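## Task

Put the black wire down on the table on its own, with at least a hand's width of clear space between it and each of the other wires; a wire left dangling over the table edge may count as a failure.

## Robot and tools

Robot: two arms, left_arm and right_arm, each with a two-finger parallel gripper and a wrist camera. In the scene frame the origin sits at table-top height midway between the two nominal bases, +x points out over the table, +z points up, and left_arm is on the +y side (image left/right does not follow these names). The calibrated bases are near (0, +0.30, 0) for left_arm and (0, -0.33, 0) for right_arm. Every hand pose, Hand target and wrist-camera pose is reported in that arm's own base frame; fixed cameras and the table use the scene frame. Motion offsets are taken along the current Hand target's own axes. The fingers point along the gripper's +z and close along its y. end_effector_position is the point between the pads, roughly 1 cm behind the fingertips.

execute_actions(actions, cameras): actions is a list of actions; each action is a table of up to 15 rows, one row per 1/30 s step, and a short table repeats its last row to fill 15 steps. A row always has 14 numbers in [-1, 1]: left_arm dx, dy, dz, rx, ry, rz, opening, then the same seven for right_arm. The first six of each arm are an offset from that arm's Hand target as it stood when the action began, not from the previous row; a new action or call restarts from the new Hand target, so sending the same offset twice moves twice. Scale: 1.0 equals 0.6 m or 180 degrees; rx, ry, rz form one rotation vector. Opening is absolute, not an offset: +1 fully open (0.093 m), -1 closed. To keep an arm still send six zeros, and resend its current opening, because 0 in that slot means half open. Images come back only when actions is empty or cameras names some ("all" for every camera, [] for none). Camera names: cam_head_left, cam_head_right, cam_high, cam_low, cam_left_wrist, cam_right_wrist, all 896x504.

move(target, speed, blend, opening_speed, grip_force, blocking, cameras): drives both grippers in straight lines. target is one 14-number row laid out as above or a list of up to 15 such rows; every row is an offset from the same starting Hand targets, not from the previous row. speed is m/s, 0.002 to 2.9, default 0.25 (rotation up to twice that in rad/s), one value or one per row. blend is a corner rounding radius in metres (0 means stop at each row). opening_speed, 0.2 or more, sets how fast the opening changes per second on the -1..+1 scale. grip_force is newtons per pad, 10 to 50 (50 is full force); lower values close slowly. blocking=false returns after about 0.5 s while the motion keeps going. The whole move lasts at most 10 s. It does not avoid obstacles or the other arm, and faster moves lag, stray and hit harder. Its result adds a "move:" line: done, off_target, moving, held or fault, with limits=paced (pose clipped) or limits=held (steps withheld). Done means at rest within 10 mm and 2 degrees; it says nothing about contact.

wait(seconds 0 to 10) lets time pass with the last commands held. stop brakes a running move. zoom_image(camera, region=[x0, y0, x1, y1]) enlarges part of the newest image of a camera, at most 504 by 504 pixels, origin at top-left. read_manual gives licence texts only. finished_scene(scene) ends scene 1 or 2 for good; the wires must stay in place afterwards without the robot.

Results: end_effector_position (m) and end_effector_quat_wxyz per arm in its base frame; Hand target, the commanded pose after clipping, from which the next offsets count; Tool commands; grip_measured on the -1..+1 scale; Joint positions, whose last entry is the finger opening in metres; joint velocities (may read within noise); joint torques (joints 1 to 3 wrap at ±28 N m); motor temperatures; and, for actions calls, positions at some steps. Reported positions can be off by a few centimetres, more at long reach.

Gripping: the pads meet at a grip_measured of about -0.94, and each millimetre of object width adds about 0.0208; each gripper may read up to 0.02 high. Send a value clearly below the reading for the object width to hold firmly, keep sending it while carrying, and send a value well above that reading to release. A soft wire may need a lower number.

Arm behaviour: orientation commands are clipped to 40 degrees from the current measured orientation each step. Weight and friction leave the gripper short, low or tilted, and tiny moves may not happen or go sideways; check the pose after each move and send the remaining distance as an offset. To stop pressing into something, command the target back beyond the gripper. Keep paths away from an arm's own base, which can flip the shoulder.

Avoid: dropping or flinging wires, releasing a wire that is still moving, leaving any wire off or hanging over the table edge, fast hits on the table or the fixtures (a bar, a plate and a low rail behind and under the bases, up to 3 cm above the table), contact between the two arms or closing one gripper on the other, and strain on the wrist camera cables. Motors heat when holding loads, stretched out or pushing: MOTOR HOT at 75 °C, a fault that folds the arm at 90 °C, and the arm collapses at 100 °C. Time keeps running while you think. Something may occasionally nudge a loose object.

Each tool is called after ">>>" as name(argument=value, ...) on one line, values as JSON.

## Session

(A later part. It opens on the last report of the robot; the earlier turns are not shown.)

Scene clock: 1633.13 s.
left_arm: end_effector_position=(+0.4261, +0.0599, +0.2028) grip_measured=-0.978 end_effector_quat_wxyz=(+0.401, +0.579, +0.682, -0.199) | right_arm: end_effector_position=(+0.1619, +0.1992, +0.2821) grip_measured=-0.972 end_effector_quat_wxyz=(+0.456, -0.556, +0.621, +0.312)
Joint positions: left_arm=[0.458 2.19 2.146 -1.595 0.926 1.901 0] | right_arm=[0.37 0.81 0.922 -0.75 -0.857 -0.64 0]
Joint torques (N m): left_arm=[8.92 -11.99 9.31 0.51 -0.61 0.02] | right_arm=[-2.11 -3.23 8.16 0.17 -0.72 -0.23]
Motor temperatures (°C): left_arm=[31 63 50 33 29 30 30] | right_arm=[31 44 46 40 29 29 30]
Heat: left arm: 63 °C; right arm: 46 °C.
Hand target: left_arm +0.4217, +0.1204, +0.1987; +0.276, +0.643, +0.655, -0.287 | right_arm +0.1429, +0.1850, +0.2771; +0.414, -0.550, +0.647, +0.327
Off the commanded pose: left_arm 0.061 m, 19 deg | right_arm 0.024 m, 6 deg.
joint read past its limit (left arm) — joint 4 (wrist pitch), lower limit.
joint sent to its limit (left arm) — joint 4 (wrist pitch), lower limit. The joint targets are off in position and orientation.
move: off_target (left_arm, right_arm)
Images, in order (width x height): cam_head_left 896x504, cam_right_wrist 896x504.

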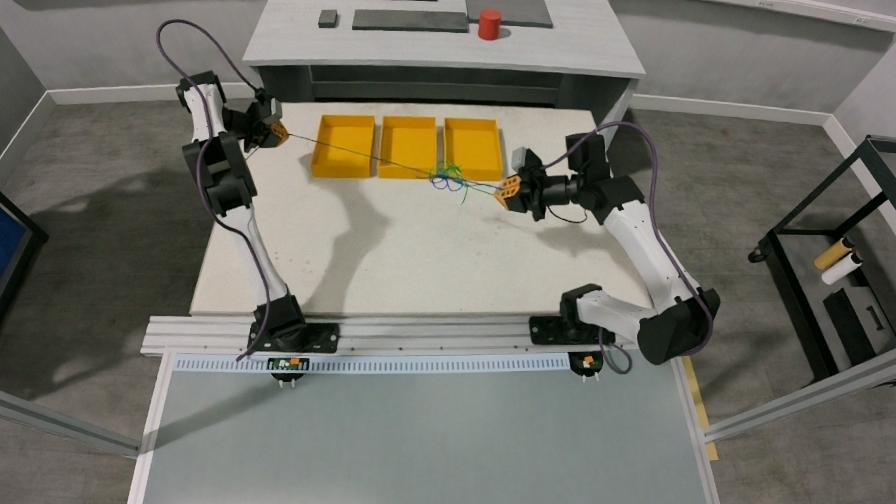

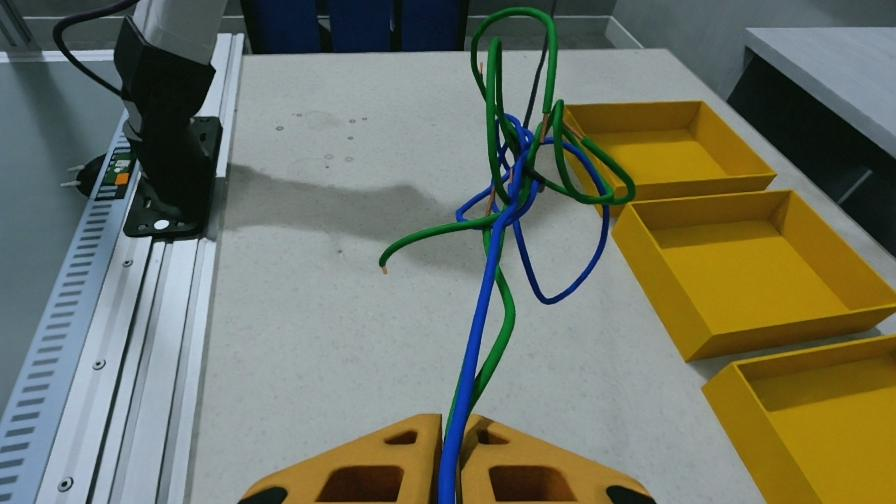

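>>> move(target=[[-0.06,0,0.07,0,0,0.1,-1,0,0,0.16,0,0,0.1,-1],[-0.12,0,0.07,0,0,-0.2,-1,0.06,0,0.16,0,0,-0.2,-1],[0,0,0,0,0,0.2,-1,0,0,0.0,0,0,0.2,-1],[-0.06,0,0.07,0,0,0,-1,0,0.08,0.2,0,0,-0.3,-1],[0,0,0,0,0,-0.2,-1,0,0,-0.03,0,0,-0.1,-1],[-0.06,0.06,0.07,0,0,0,-1,0.1,0,0.2,0,0,0,-1],[0,0,0,0,0,0.2,-1,0,0,-0.06,0,0,0.2,-1],[-0.06,0.02,0.07,0,0,0,-1,-0.1,-0.08,0.18,0,0,0,-1],[0,0,0,0,0,0,-1,0,0.03,-0.08,0,0,0,-1],[-0.06,0,0.07,0,0,0,-1,0,0.08,0.16,0,0,0.2,-1],[0,0,0,0,0,0,-1,0,0.0,-0.1,0,0,0,-1]], speed=0.7, blend=0.02, cameras=["cam_right_wrist","cam_head_left"])

>>> zoom_image(camera="cam_head_left", region=[370, 130, 490, 250])

Scene clock: 1655.10 s.
left_arm: end_effector_position=(+0.4195, +0.0886, +0.1983) grip_measured=-0.978 end_effector_quat_wxyz=(+0.380, +0.574, +0.705, -0.171) | right_arm: end_effector_position=(+0.1383, +0.1372, +0.3027) grip_measured=-0.973 end_effector_quat_wxyz=(+0.439, -0.538, +0.647, +0.314)
Joint positions: left_arm=[0.51 2.186 2.158 -1.595 0.858 1.9 0] | right_arm=[-0.109 0.904 1.17 -1.526 -1.118 -1.3 0]
Joint torques (N m): left_arm=[4.4 -11.1 9.43 0.53 -0.02 0.15] | right_arm=[-0.77 -0.73 6.75 0.43 -0.41 -0.22]
Motor temperatures (°C): left_arm=[32 61 51 32 29 30 30] | right_arm=[31 42 46 39 29 29 30]
Heat: left arm: 61 °C; right arm: 46 °C.
Hand target: left_arm +0.4217, +0.1203, +0.1987; +0.276, +0.643, +0.655, -0.287 | right_arm +0.1323, +0.1322, +0.3037; +0.414, -0.550, +0.647, +0.327
Off the commanded pose: left_arm 0.032 m, 20 deg | right_arm 0.008 m, 4 deg.
joint read past its limit (left arm) — joint 4 (wrist pitch), lower limit.
joint sent to its limit (left arm) — joint 4 (wrist pitch), lower limit. The joint targets are off in orientation, not in position.
joint sent to its limit (right arm) — joint 4 (wrist pitch), lower limit. The joint targets are off in orientation, not in position.
move: off_target (left_arm, right_arm)
Images, in order (width x height): cam_head_left 896x504, cam_right_wrist 896x504.

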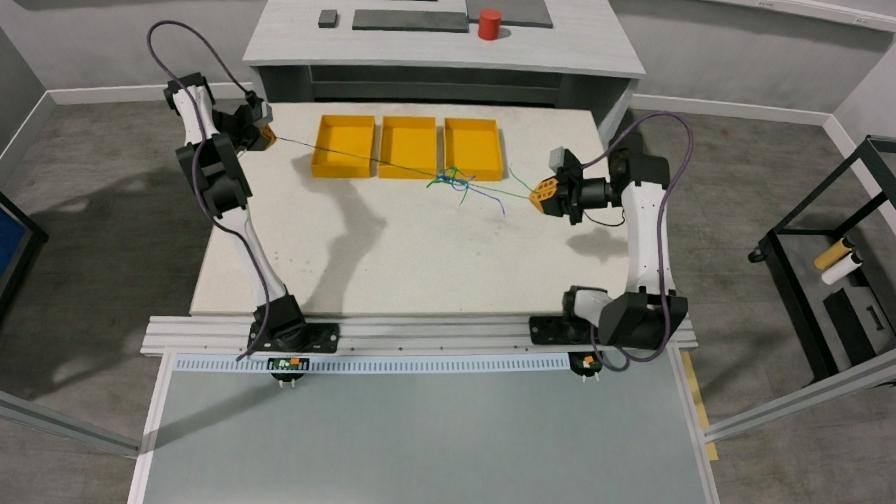

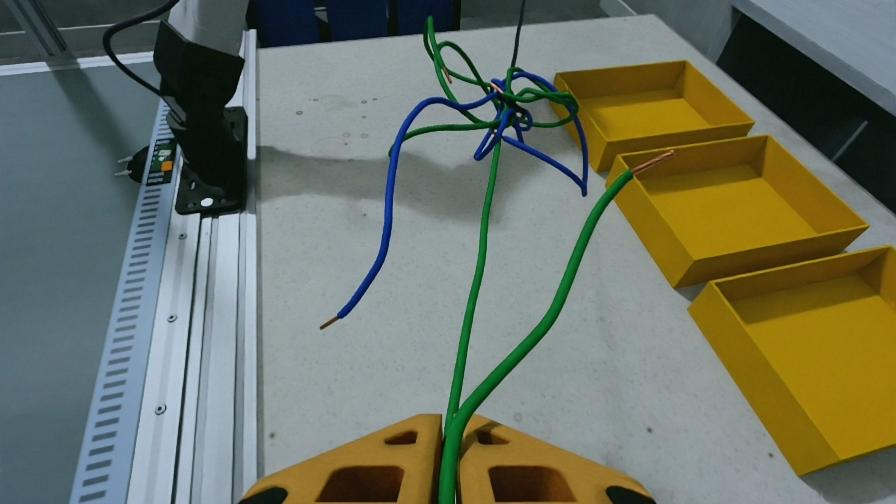

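Scaled by 4.200 from the camera's 896x504 image, which has a finer 1280x720 frame.

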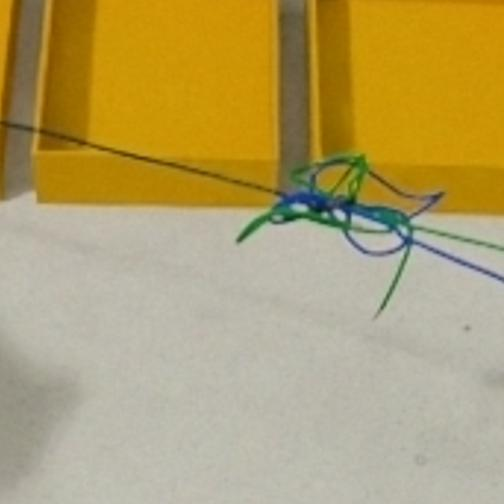

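>>> move(target=[[-0.06,0,0.07,0,0,0.1,-1,0,0,0.16,0,0,0.1,-1],[-0.12,0,0.07,0,0,-0.2,-1,0.06,0,0.16,0,0,-0.2,-1],[0.05,-0.06,-0.05,0,0,0.2,-1,0,0,0.02,0,0,0.1,-1],[-0.06,0,0.07,0,0,0,-1,0,0.08,0.2,0,0,-0.2,-1],[0.07,-0.085,-0.07,0,0,-0.2,-1,0,0,0.02,0,0,-0.1,-1],[-0.06,0.06,0.07,0,0,0,-1,0.1,0,0.2,0,0,0,-1],[0.094,-0.114,-0.098,0,0,0.2,-1,0,0,0.02,0,0,0.1,-1]], speed=0.5, blend=0.02, cameras=["cam_right_wrist","cam_head_left"])

>>> zoom_image(camera="cam_head_left", region=[370, 130, 490, 250])

Scene clock: 1677.50 s.
left_arm: end_effector_position=(+0.3518, +0.1948, +0.1927) grip_measured=-0.978 end_effector_quat_wxyz=(+0.297, +0.584, +0.753, -0.057) | right_arm: end_effector_position=(+0.1349, +0.1440, +0.2930) grip_measured=-0.973 end_effector_quat_wxyz=(+0.354, -0.442, +0.726, +0.389)
Joint positions: left_arm=[0.75 2.084 2.087 -1.594 0.615 2.075 0] | right_arm=[-0.038 0.92 1.155 -1.506 -1.085 -0.95 0]
Joint torques (N m): left_arm=[0.62 -12.62 6.02 0.58 0.31 0.2] | right_arm=[-0.58 0.09 6.68 0.75 -0.83 -0.27]
Motor temperatures (°C): left_arm=[31 59 51 32 29 30 30] | right_arm=[31 41 46 38 29 29 30]
Heat: left arm: 59 °C; right arm: 46 °C.
Hand target: left_arm +0.3526, +0.2013, +0.1990; +0.346, +0.781, +0.493, -0.165 | right_arm +0.1345, +0.1428, +0.2984; +0.358, -0.442, +0.725, +0.388
Off the commanded pose: left_arm 0.009 m, 49 deg; orientation clipped | right_arm 0.005 m, 0 deg.
joint read past its limit (left arm) — joint 4 (wrist pitch), lower limit.
joint sent to its limit (left arm) — joint 4 (wrist pitch), lower limit; joint 6 (wrist roll), upper limit. The joint targets are off in orientation, not in position.
move: off_target (left_arm); limits=paced
Images, in order (width x height): cam_head_left 896x504, cam_right_wrist 896x504.

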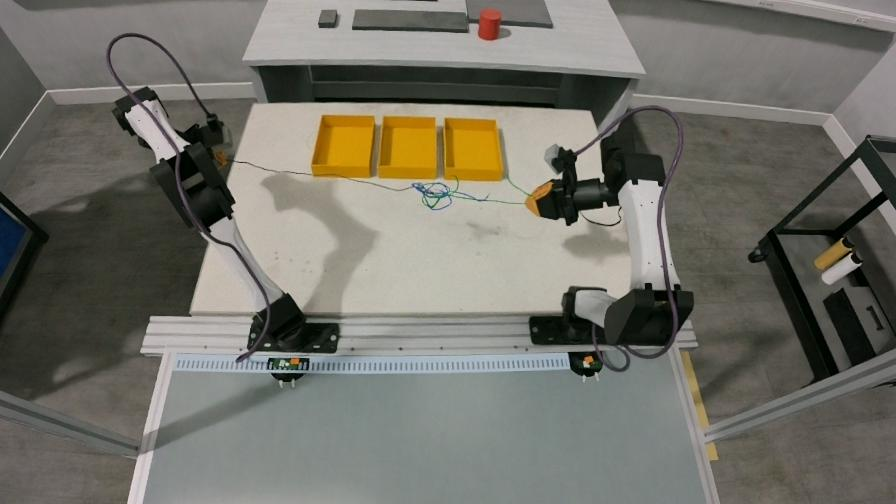

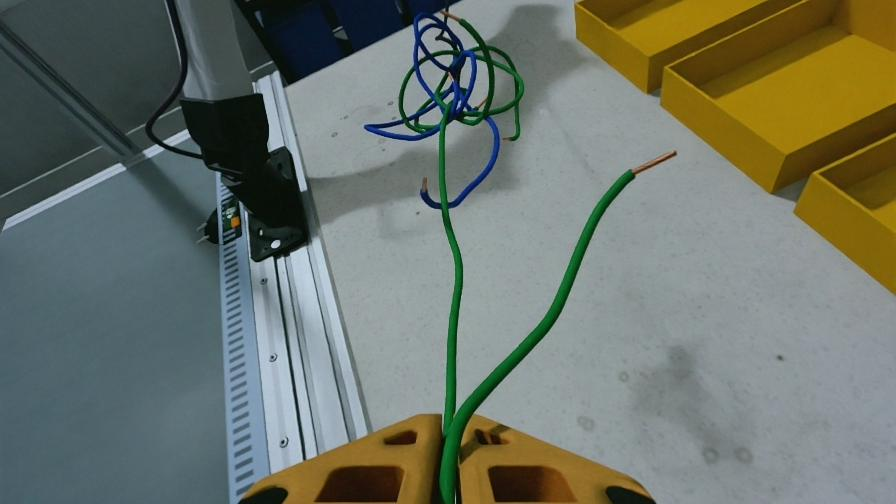

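Scaled by 4.200 from the camera's 896x504 image, which has a finer 1280x720 frame.

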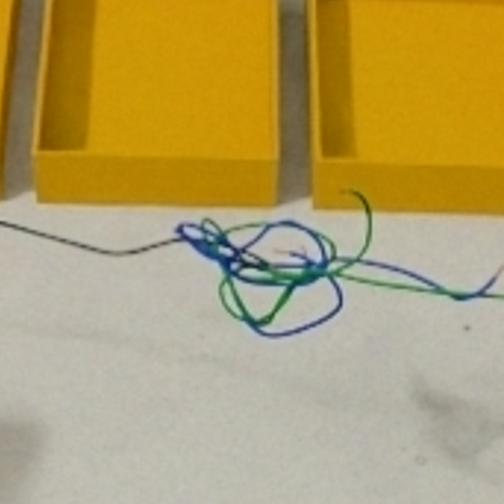

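>>> move(target=[[-0.07,0.12,0.124,0.026,-0.018,-0.16,-1,0.018,-0.3,0.06,0.05,-0.01,0.02,-1],[-0.016,0.096,0.065,0.026,-0.018,-0.16,-1,0.018,-0.35,-0.03,0.095,-0.027,0.049,-1],[-0.07,0.12,0.124,0.026,-0.018,-0.16,-1,0.018,-0.35,0.08,0.095,-0.027,0.049,-1],[-0.016,0.096,0.065,0.026,-0.018,-0.1,-1,0.018,-0.41,-0.05,0.095,-0.027,0.049,-1],[-0.1,0.15,0.124,0.026,-0.018,-0.16,-1,0.08,-0.35,0.08,0.095,-0.027,0.15,-1],[-0.016,0.096,0.065,0.026,-0.018,-0.16,-1,0.018,-0.41,-0.08,0.095,-0.027,0.049,-1]], speed=0.5, blend=0.02, cameras=["cam_right_wrist","cam_head_left","cam_left_wrist"])

>>> zoom_image(camera="cam_head_left", region=[370, 100, 530, 250])

Scene clock: 1719.43 s.
left_arm: end_effector_position=(+0.3950, +0.1493, +0.1946) grip_measured=-0.978 end_effector_quat_wxyz=(+0.357, +0.570, +0.733, -0.108) | right_arm: end_effector_position=(+0.3459, +0.0219, +0.2462) grip_measured=-0.973 end_effector_quat_wxyz=(+0.417, -0.309, +0.794, +0.316)
Joint positions: left_arm=[0.641 2.149 2.131 -1.576 0.764 1.972 0] | right_arm=[-0.378 1.54 1.36 -1.063 -1.073 -0.923 0]
Joint torques (N m): left_arm=[-0.21 -10.26 8.98 0.35 0.57 0.2] | right_arm=[-0.03 -5.71 7.35 0.87 -0.91 -0.26]
Motor temperatures (°C): left_arm=[30 59 48 32 29 30 30] | right_arm=[31 40 44 36 30 29 30]
Heat: left arm: 59 °C; right arm: 44 °C.
Hand target: left_arm +0.4024, +0.1516, +0.1990; +0.276, +0.642, +0.655, -0.288 | right_arm +0.3483, +0.0208, +0.2499; +0.419, -0.310, +0.791, +0.320
Off the commanded pose: left_arm 0.009 m, 26 deg | right_arm 0.004 m, 1 deg.
joint read past its limit (left arm) — joint 4 (wrist pitch), lower limit.
joint sent to its limit (left arm) — joint 4 (wrist pitch), lower limit. The joint targets are off in orientation, not in position.
move: off_target (left_arm)
Images, in order (width x height): cam_head_left 896x504, cam_left_wrist 896x504, cam_right_wrist 896x504.

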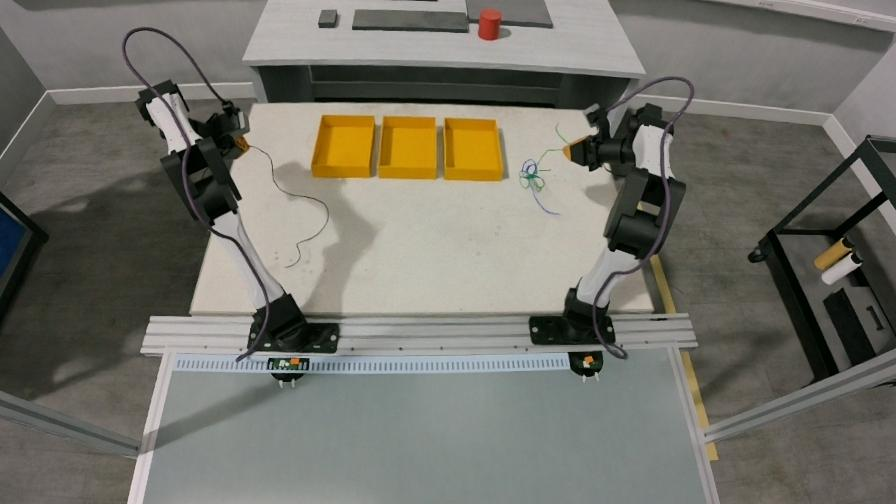

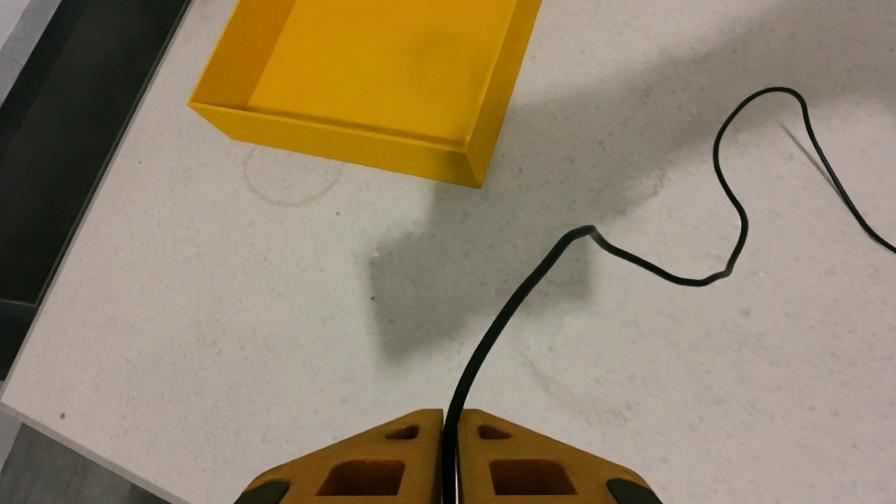

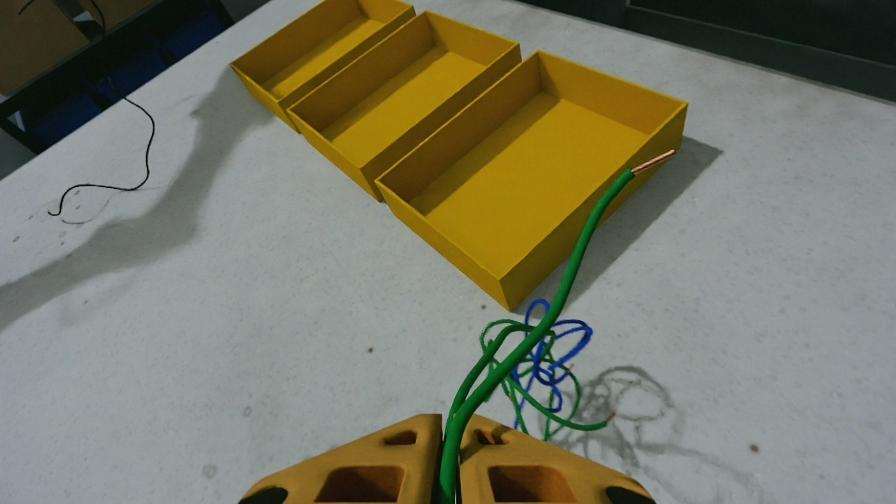

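Scaled by 3.150 from the camera's 896x504 image, which has a finer 1280x720 frame.

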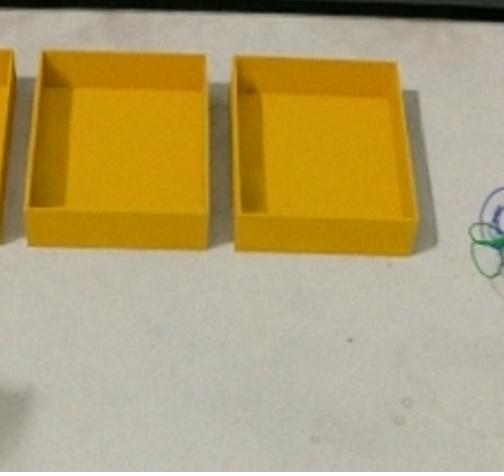

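>>> move(target=[[-0.2,-0.073,0.266,0,0,0,-1,0.1,-0.03,0.06,0,0,0,-1],[-0.043,-0.073,0.415,0,0,0,-1,0.273,-0.078,0.141,0,0,0,-1]], speed=0.15, cameras=["cam_right_wrist","cam_head_left","cam_left_wrist","cam_high"])

Scene clock: 1738.60 s.
left_arm: end_effector_position=(+0.3546, -0.0468, +0.0493) grip_measured=-0.978 end_effector_quat_wxyz=(+0.266, +0.638, +0.662, -0.290) | right_arm: end_effector_position=(+0.3497, +0.0222, +0.0633) grip_measured=-0.973 end_effector_quat_wxyz=(+0.418, -0.316, +0.791, +0.315)
Joint positions: left_arm=[0.207 2.099 1.433 -1.142 0.782 1.838 0] | right_arm=[-0.373 1.782 0.842 -0.307 -1.075 -0.939 0]
Joint torques (N m): left_arm=[0.34 -9.88 5.22 -0.02 0.75 0.2] | right_arm=[-0.34 -7.06 3.82 1.19 -0.88 -0.07]
Motor temperatures (°C): left_arm=[29 60 48 32 29 30 30] | right_arm=[31 40 45 36 30 29 30]
Heat: left arm: 60 °C; right arm: 45 °C.
Hand target: left_arm +0.3572, -0.0485, +0.0491; +0.276, +0.642, +0.655, -0.288 | right_arm +0.3484, +0.0211, +0.0596; +0.419, -0.310, +0.791, +0.320
Off the commanded pose: left_arm 0.003 m, 2 deg | right_arm 0.004 m, 1 deg.
move: done
Images, in order (width x height): cam_head_left 896x504, cam_high 896x504, cam_left_wrist 896x504, cam_right_wrist 896x504.

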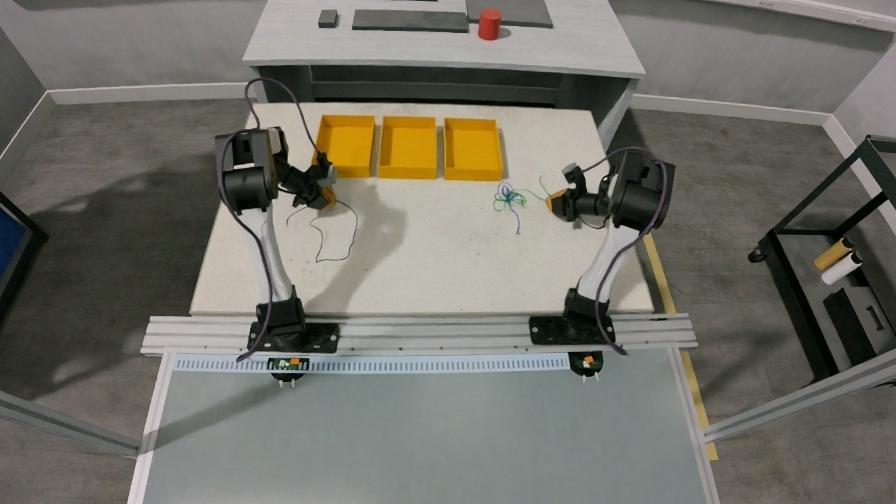

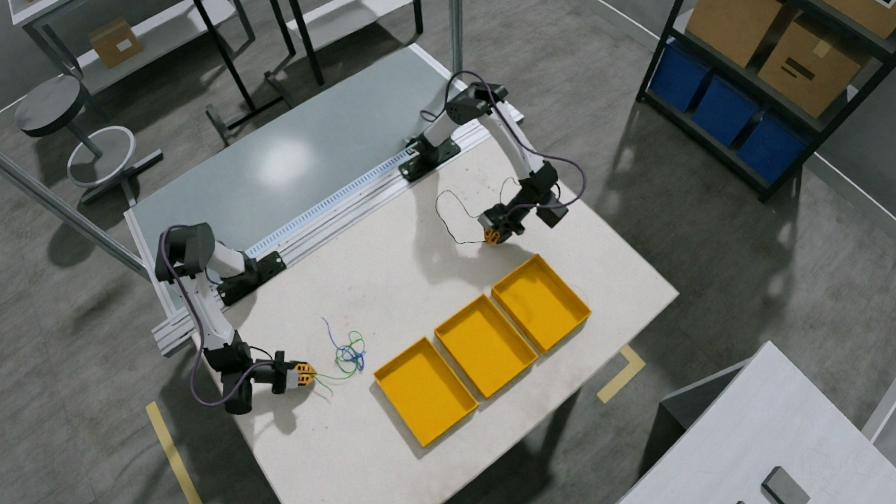

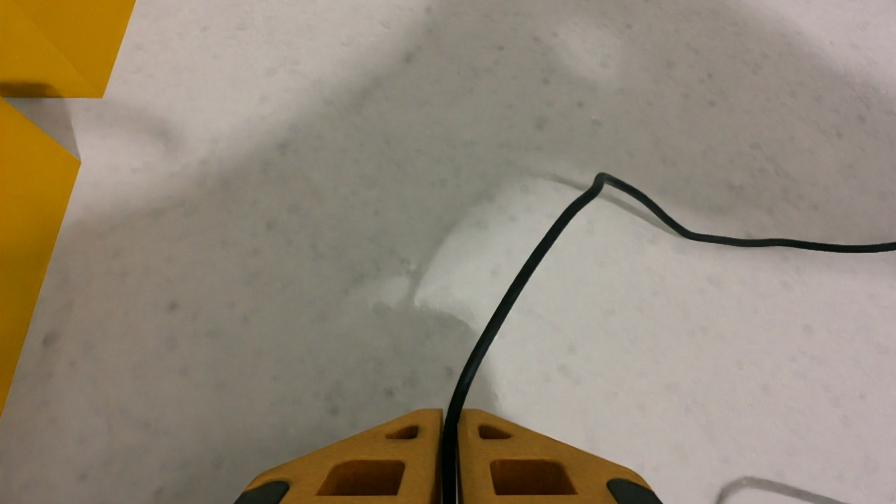

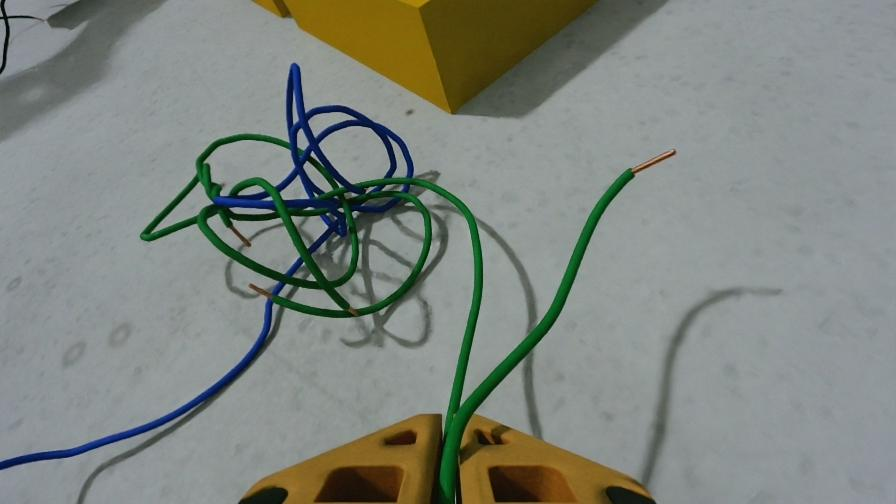

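>>> move(target=[[0.018,0,0.017,0,0,0,-1,0.021,-0.006,0.011,0,0,0,-1],[0.018,0,0.017,0,0,0,-0.6,0.021,-0.006,0.011,0,0,0,-0.6],[0.0,0,-0.18,0,0,0,-0.6,0,0,-0.2,0,0,0,-0.6],[-0.2,0,-0.3,0,0,0,-0.6,-0.2,0,-0.25,0,0,0,-0.6]], speed=[0.1,0.1,0.12,0.2], blend=[0,0,0.02,0], cameras=["cam_right_wrist","cam_head_left","cam_left_wrist","cam_high"])

>>> zoom_image(camera="cam_high", region=[280, 150, 580, 450])

>>> zoom_image(camera="cam_head_left", region=[190, 100, 650, 320])

Scene clock: 1755.50 s.
left_arm: end_effector_position=(+0.3617, +0.0048, +0.2442) grip_measured=-0.603 end_effector_quat_wxyz=(+0.348, +0.595, +0.702, -0.178) | right_arm: end_effector_position=(+0.3318, -0.0678, +0.2257) grip_measured=-0.603 end_effector_quat_wxyz=(+0.419, -0.312, +0.792, +0.316)
Joint positions: left_arm=[0.354 1.837 1.866 -1.557 0.802 1.743 0.016] | right_arm=[-0.659 1.815 1.59 -1.561 -1.094 -1.542 0.016]
Joint torques (N m): left_arm=[0.13 -10.45 8.16 0.28 0.84 -0.05] | right_arm=[0.55 -8.4 6.46 -0.11 -0.85 -0.06]
Motor temperatures (°C): left_arm=[29 59 48 32 29 30 30] | right_arm=[31 41 44 36 30 29 30]
Heat: left arm: 59 °C; right arm: 44 °C.
Hand target: left_arm +0.3614, +0.0013, +0.2595; +0.276, +0.642, +0.655, -0.288 | right_arm +0.3335, -0.0672, +0.2295; +0.419, -0.310, +0.791, +0.320
Off the commanded pose: left_arm 0.016 m, 17 deg | right_arm 0.004 m, 1 deg.
joint sent to its limit (left arm) — joint 4 (wrist pitch), lower limit. The joint targets are off in orientation, not in position.
joint sent to its limit (right arm) — joint 4 (wrist pitch), lower limit. The joint targets still meet the commanded pose.
move: off_target (left_arm)
Images, in order (width x height): cam_head_left 896x504, cam_high 896x504, cam_left_wrist 896x504, cam_right_wrist 896x504.

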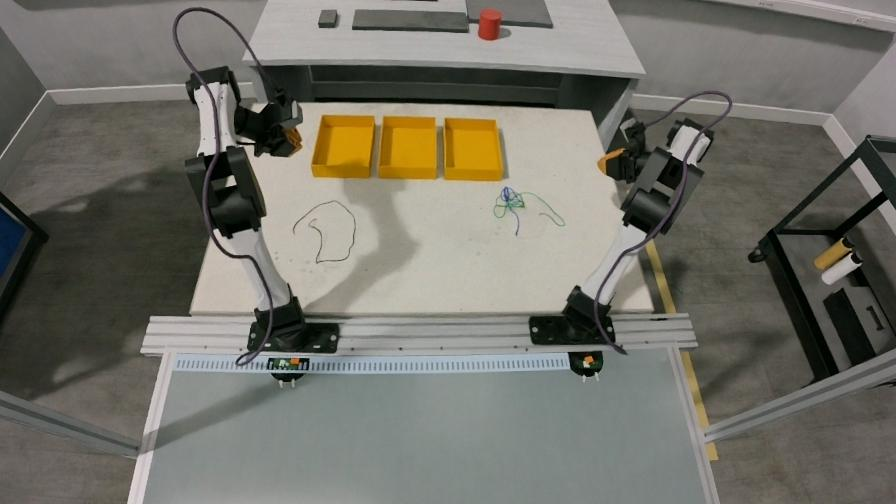

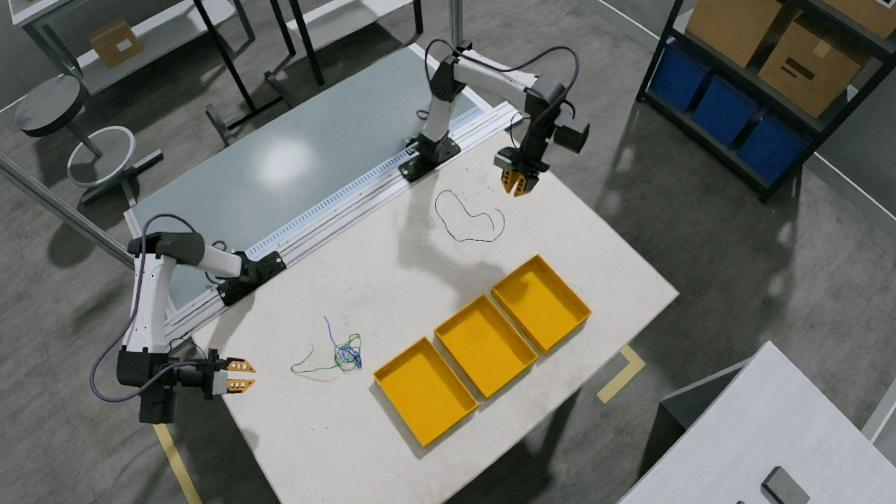

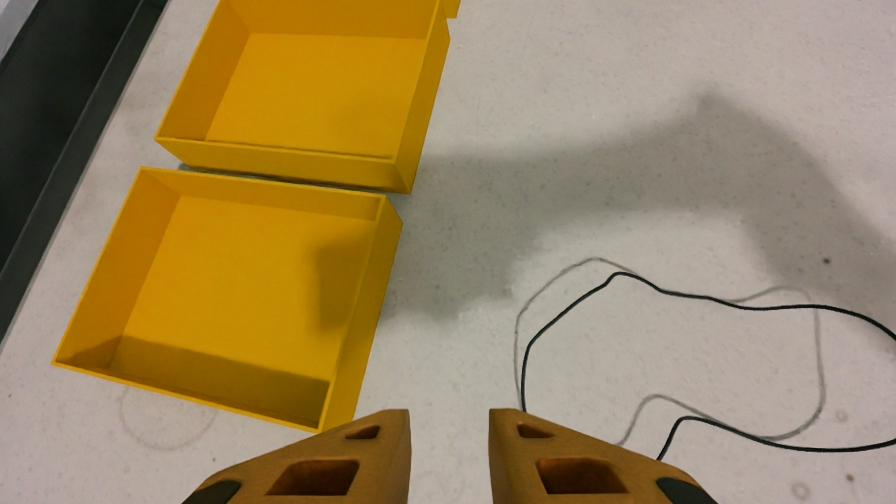

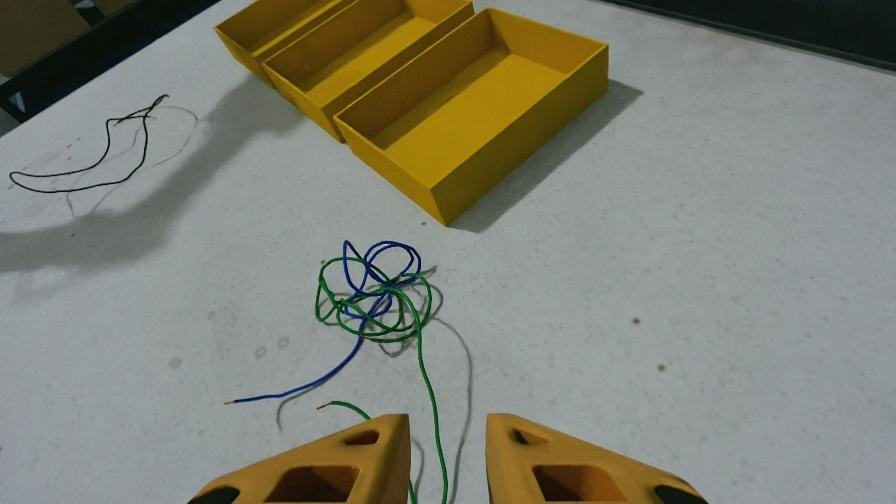

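Scaled by 1.680 from the camera's 896x504 image, which has a finer 1280x720 frame.

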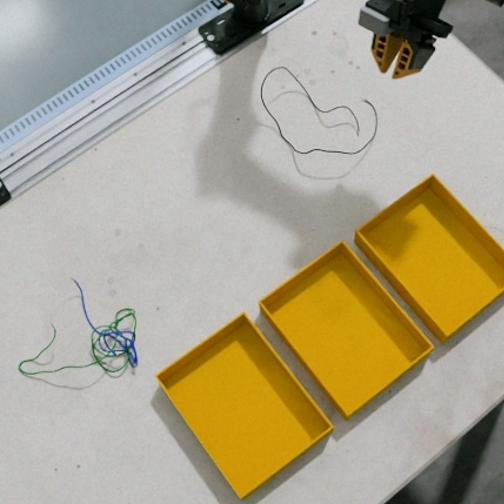

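Scaled by 1.096 from the camera's 896x504 image, which has a finer 1280x720 frame.

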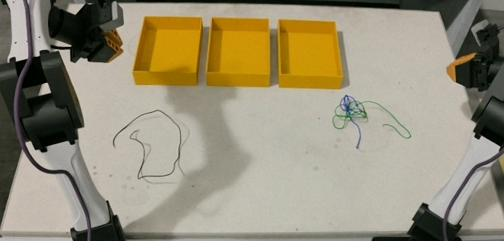

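Black is alone, well separated, and everything is on the table.

>>> finished_scene(scene=2)

The scene is finished: the task was done.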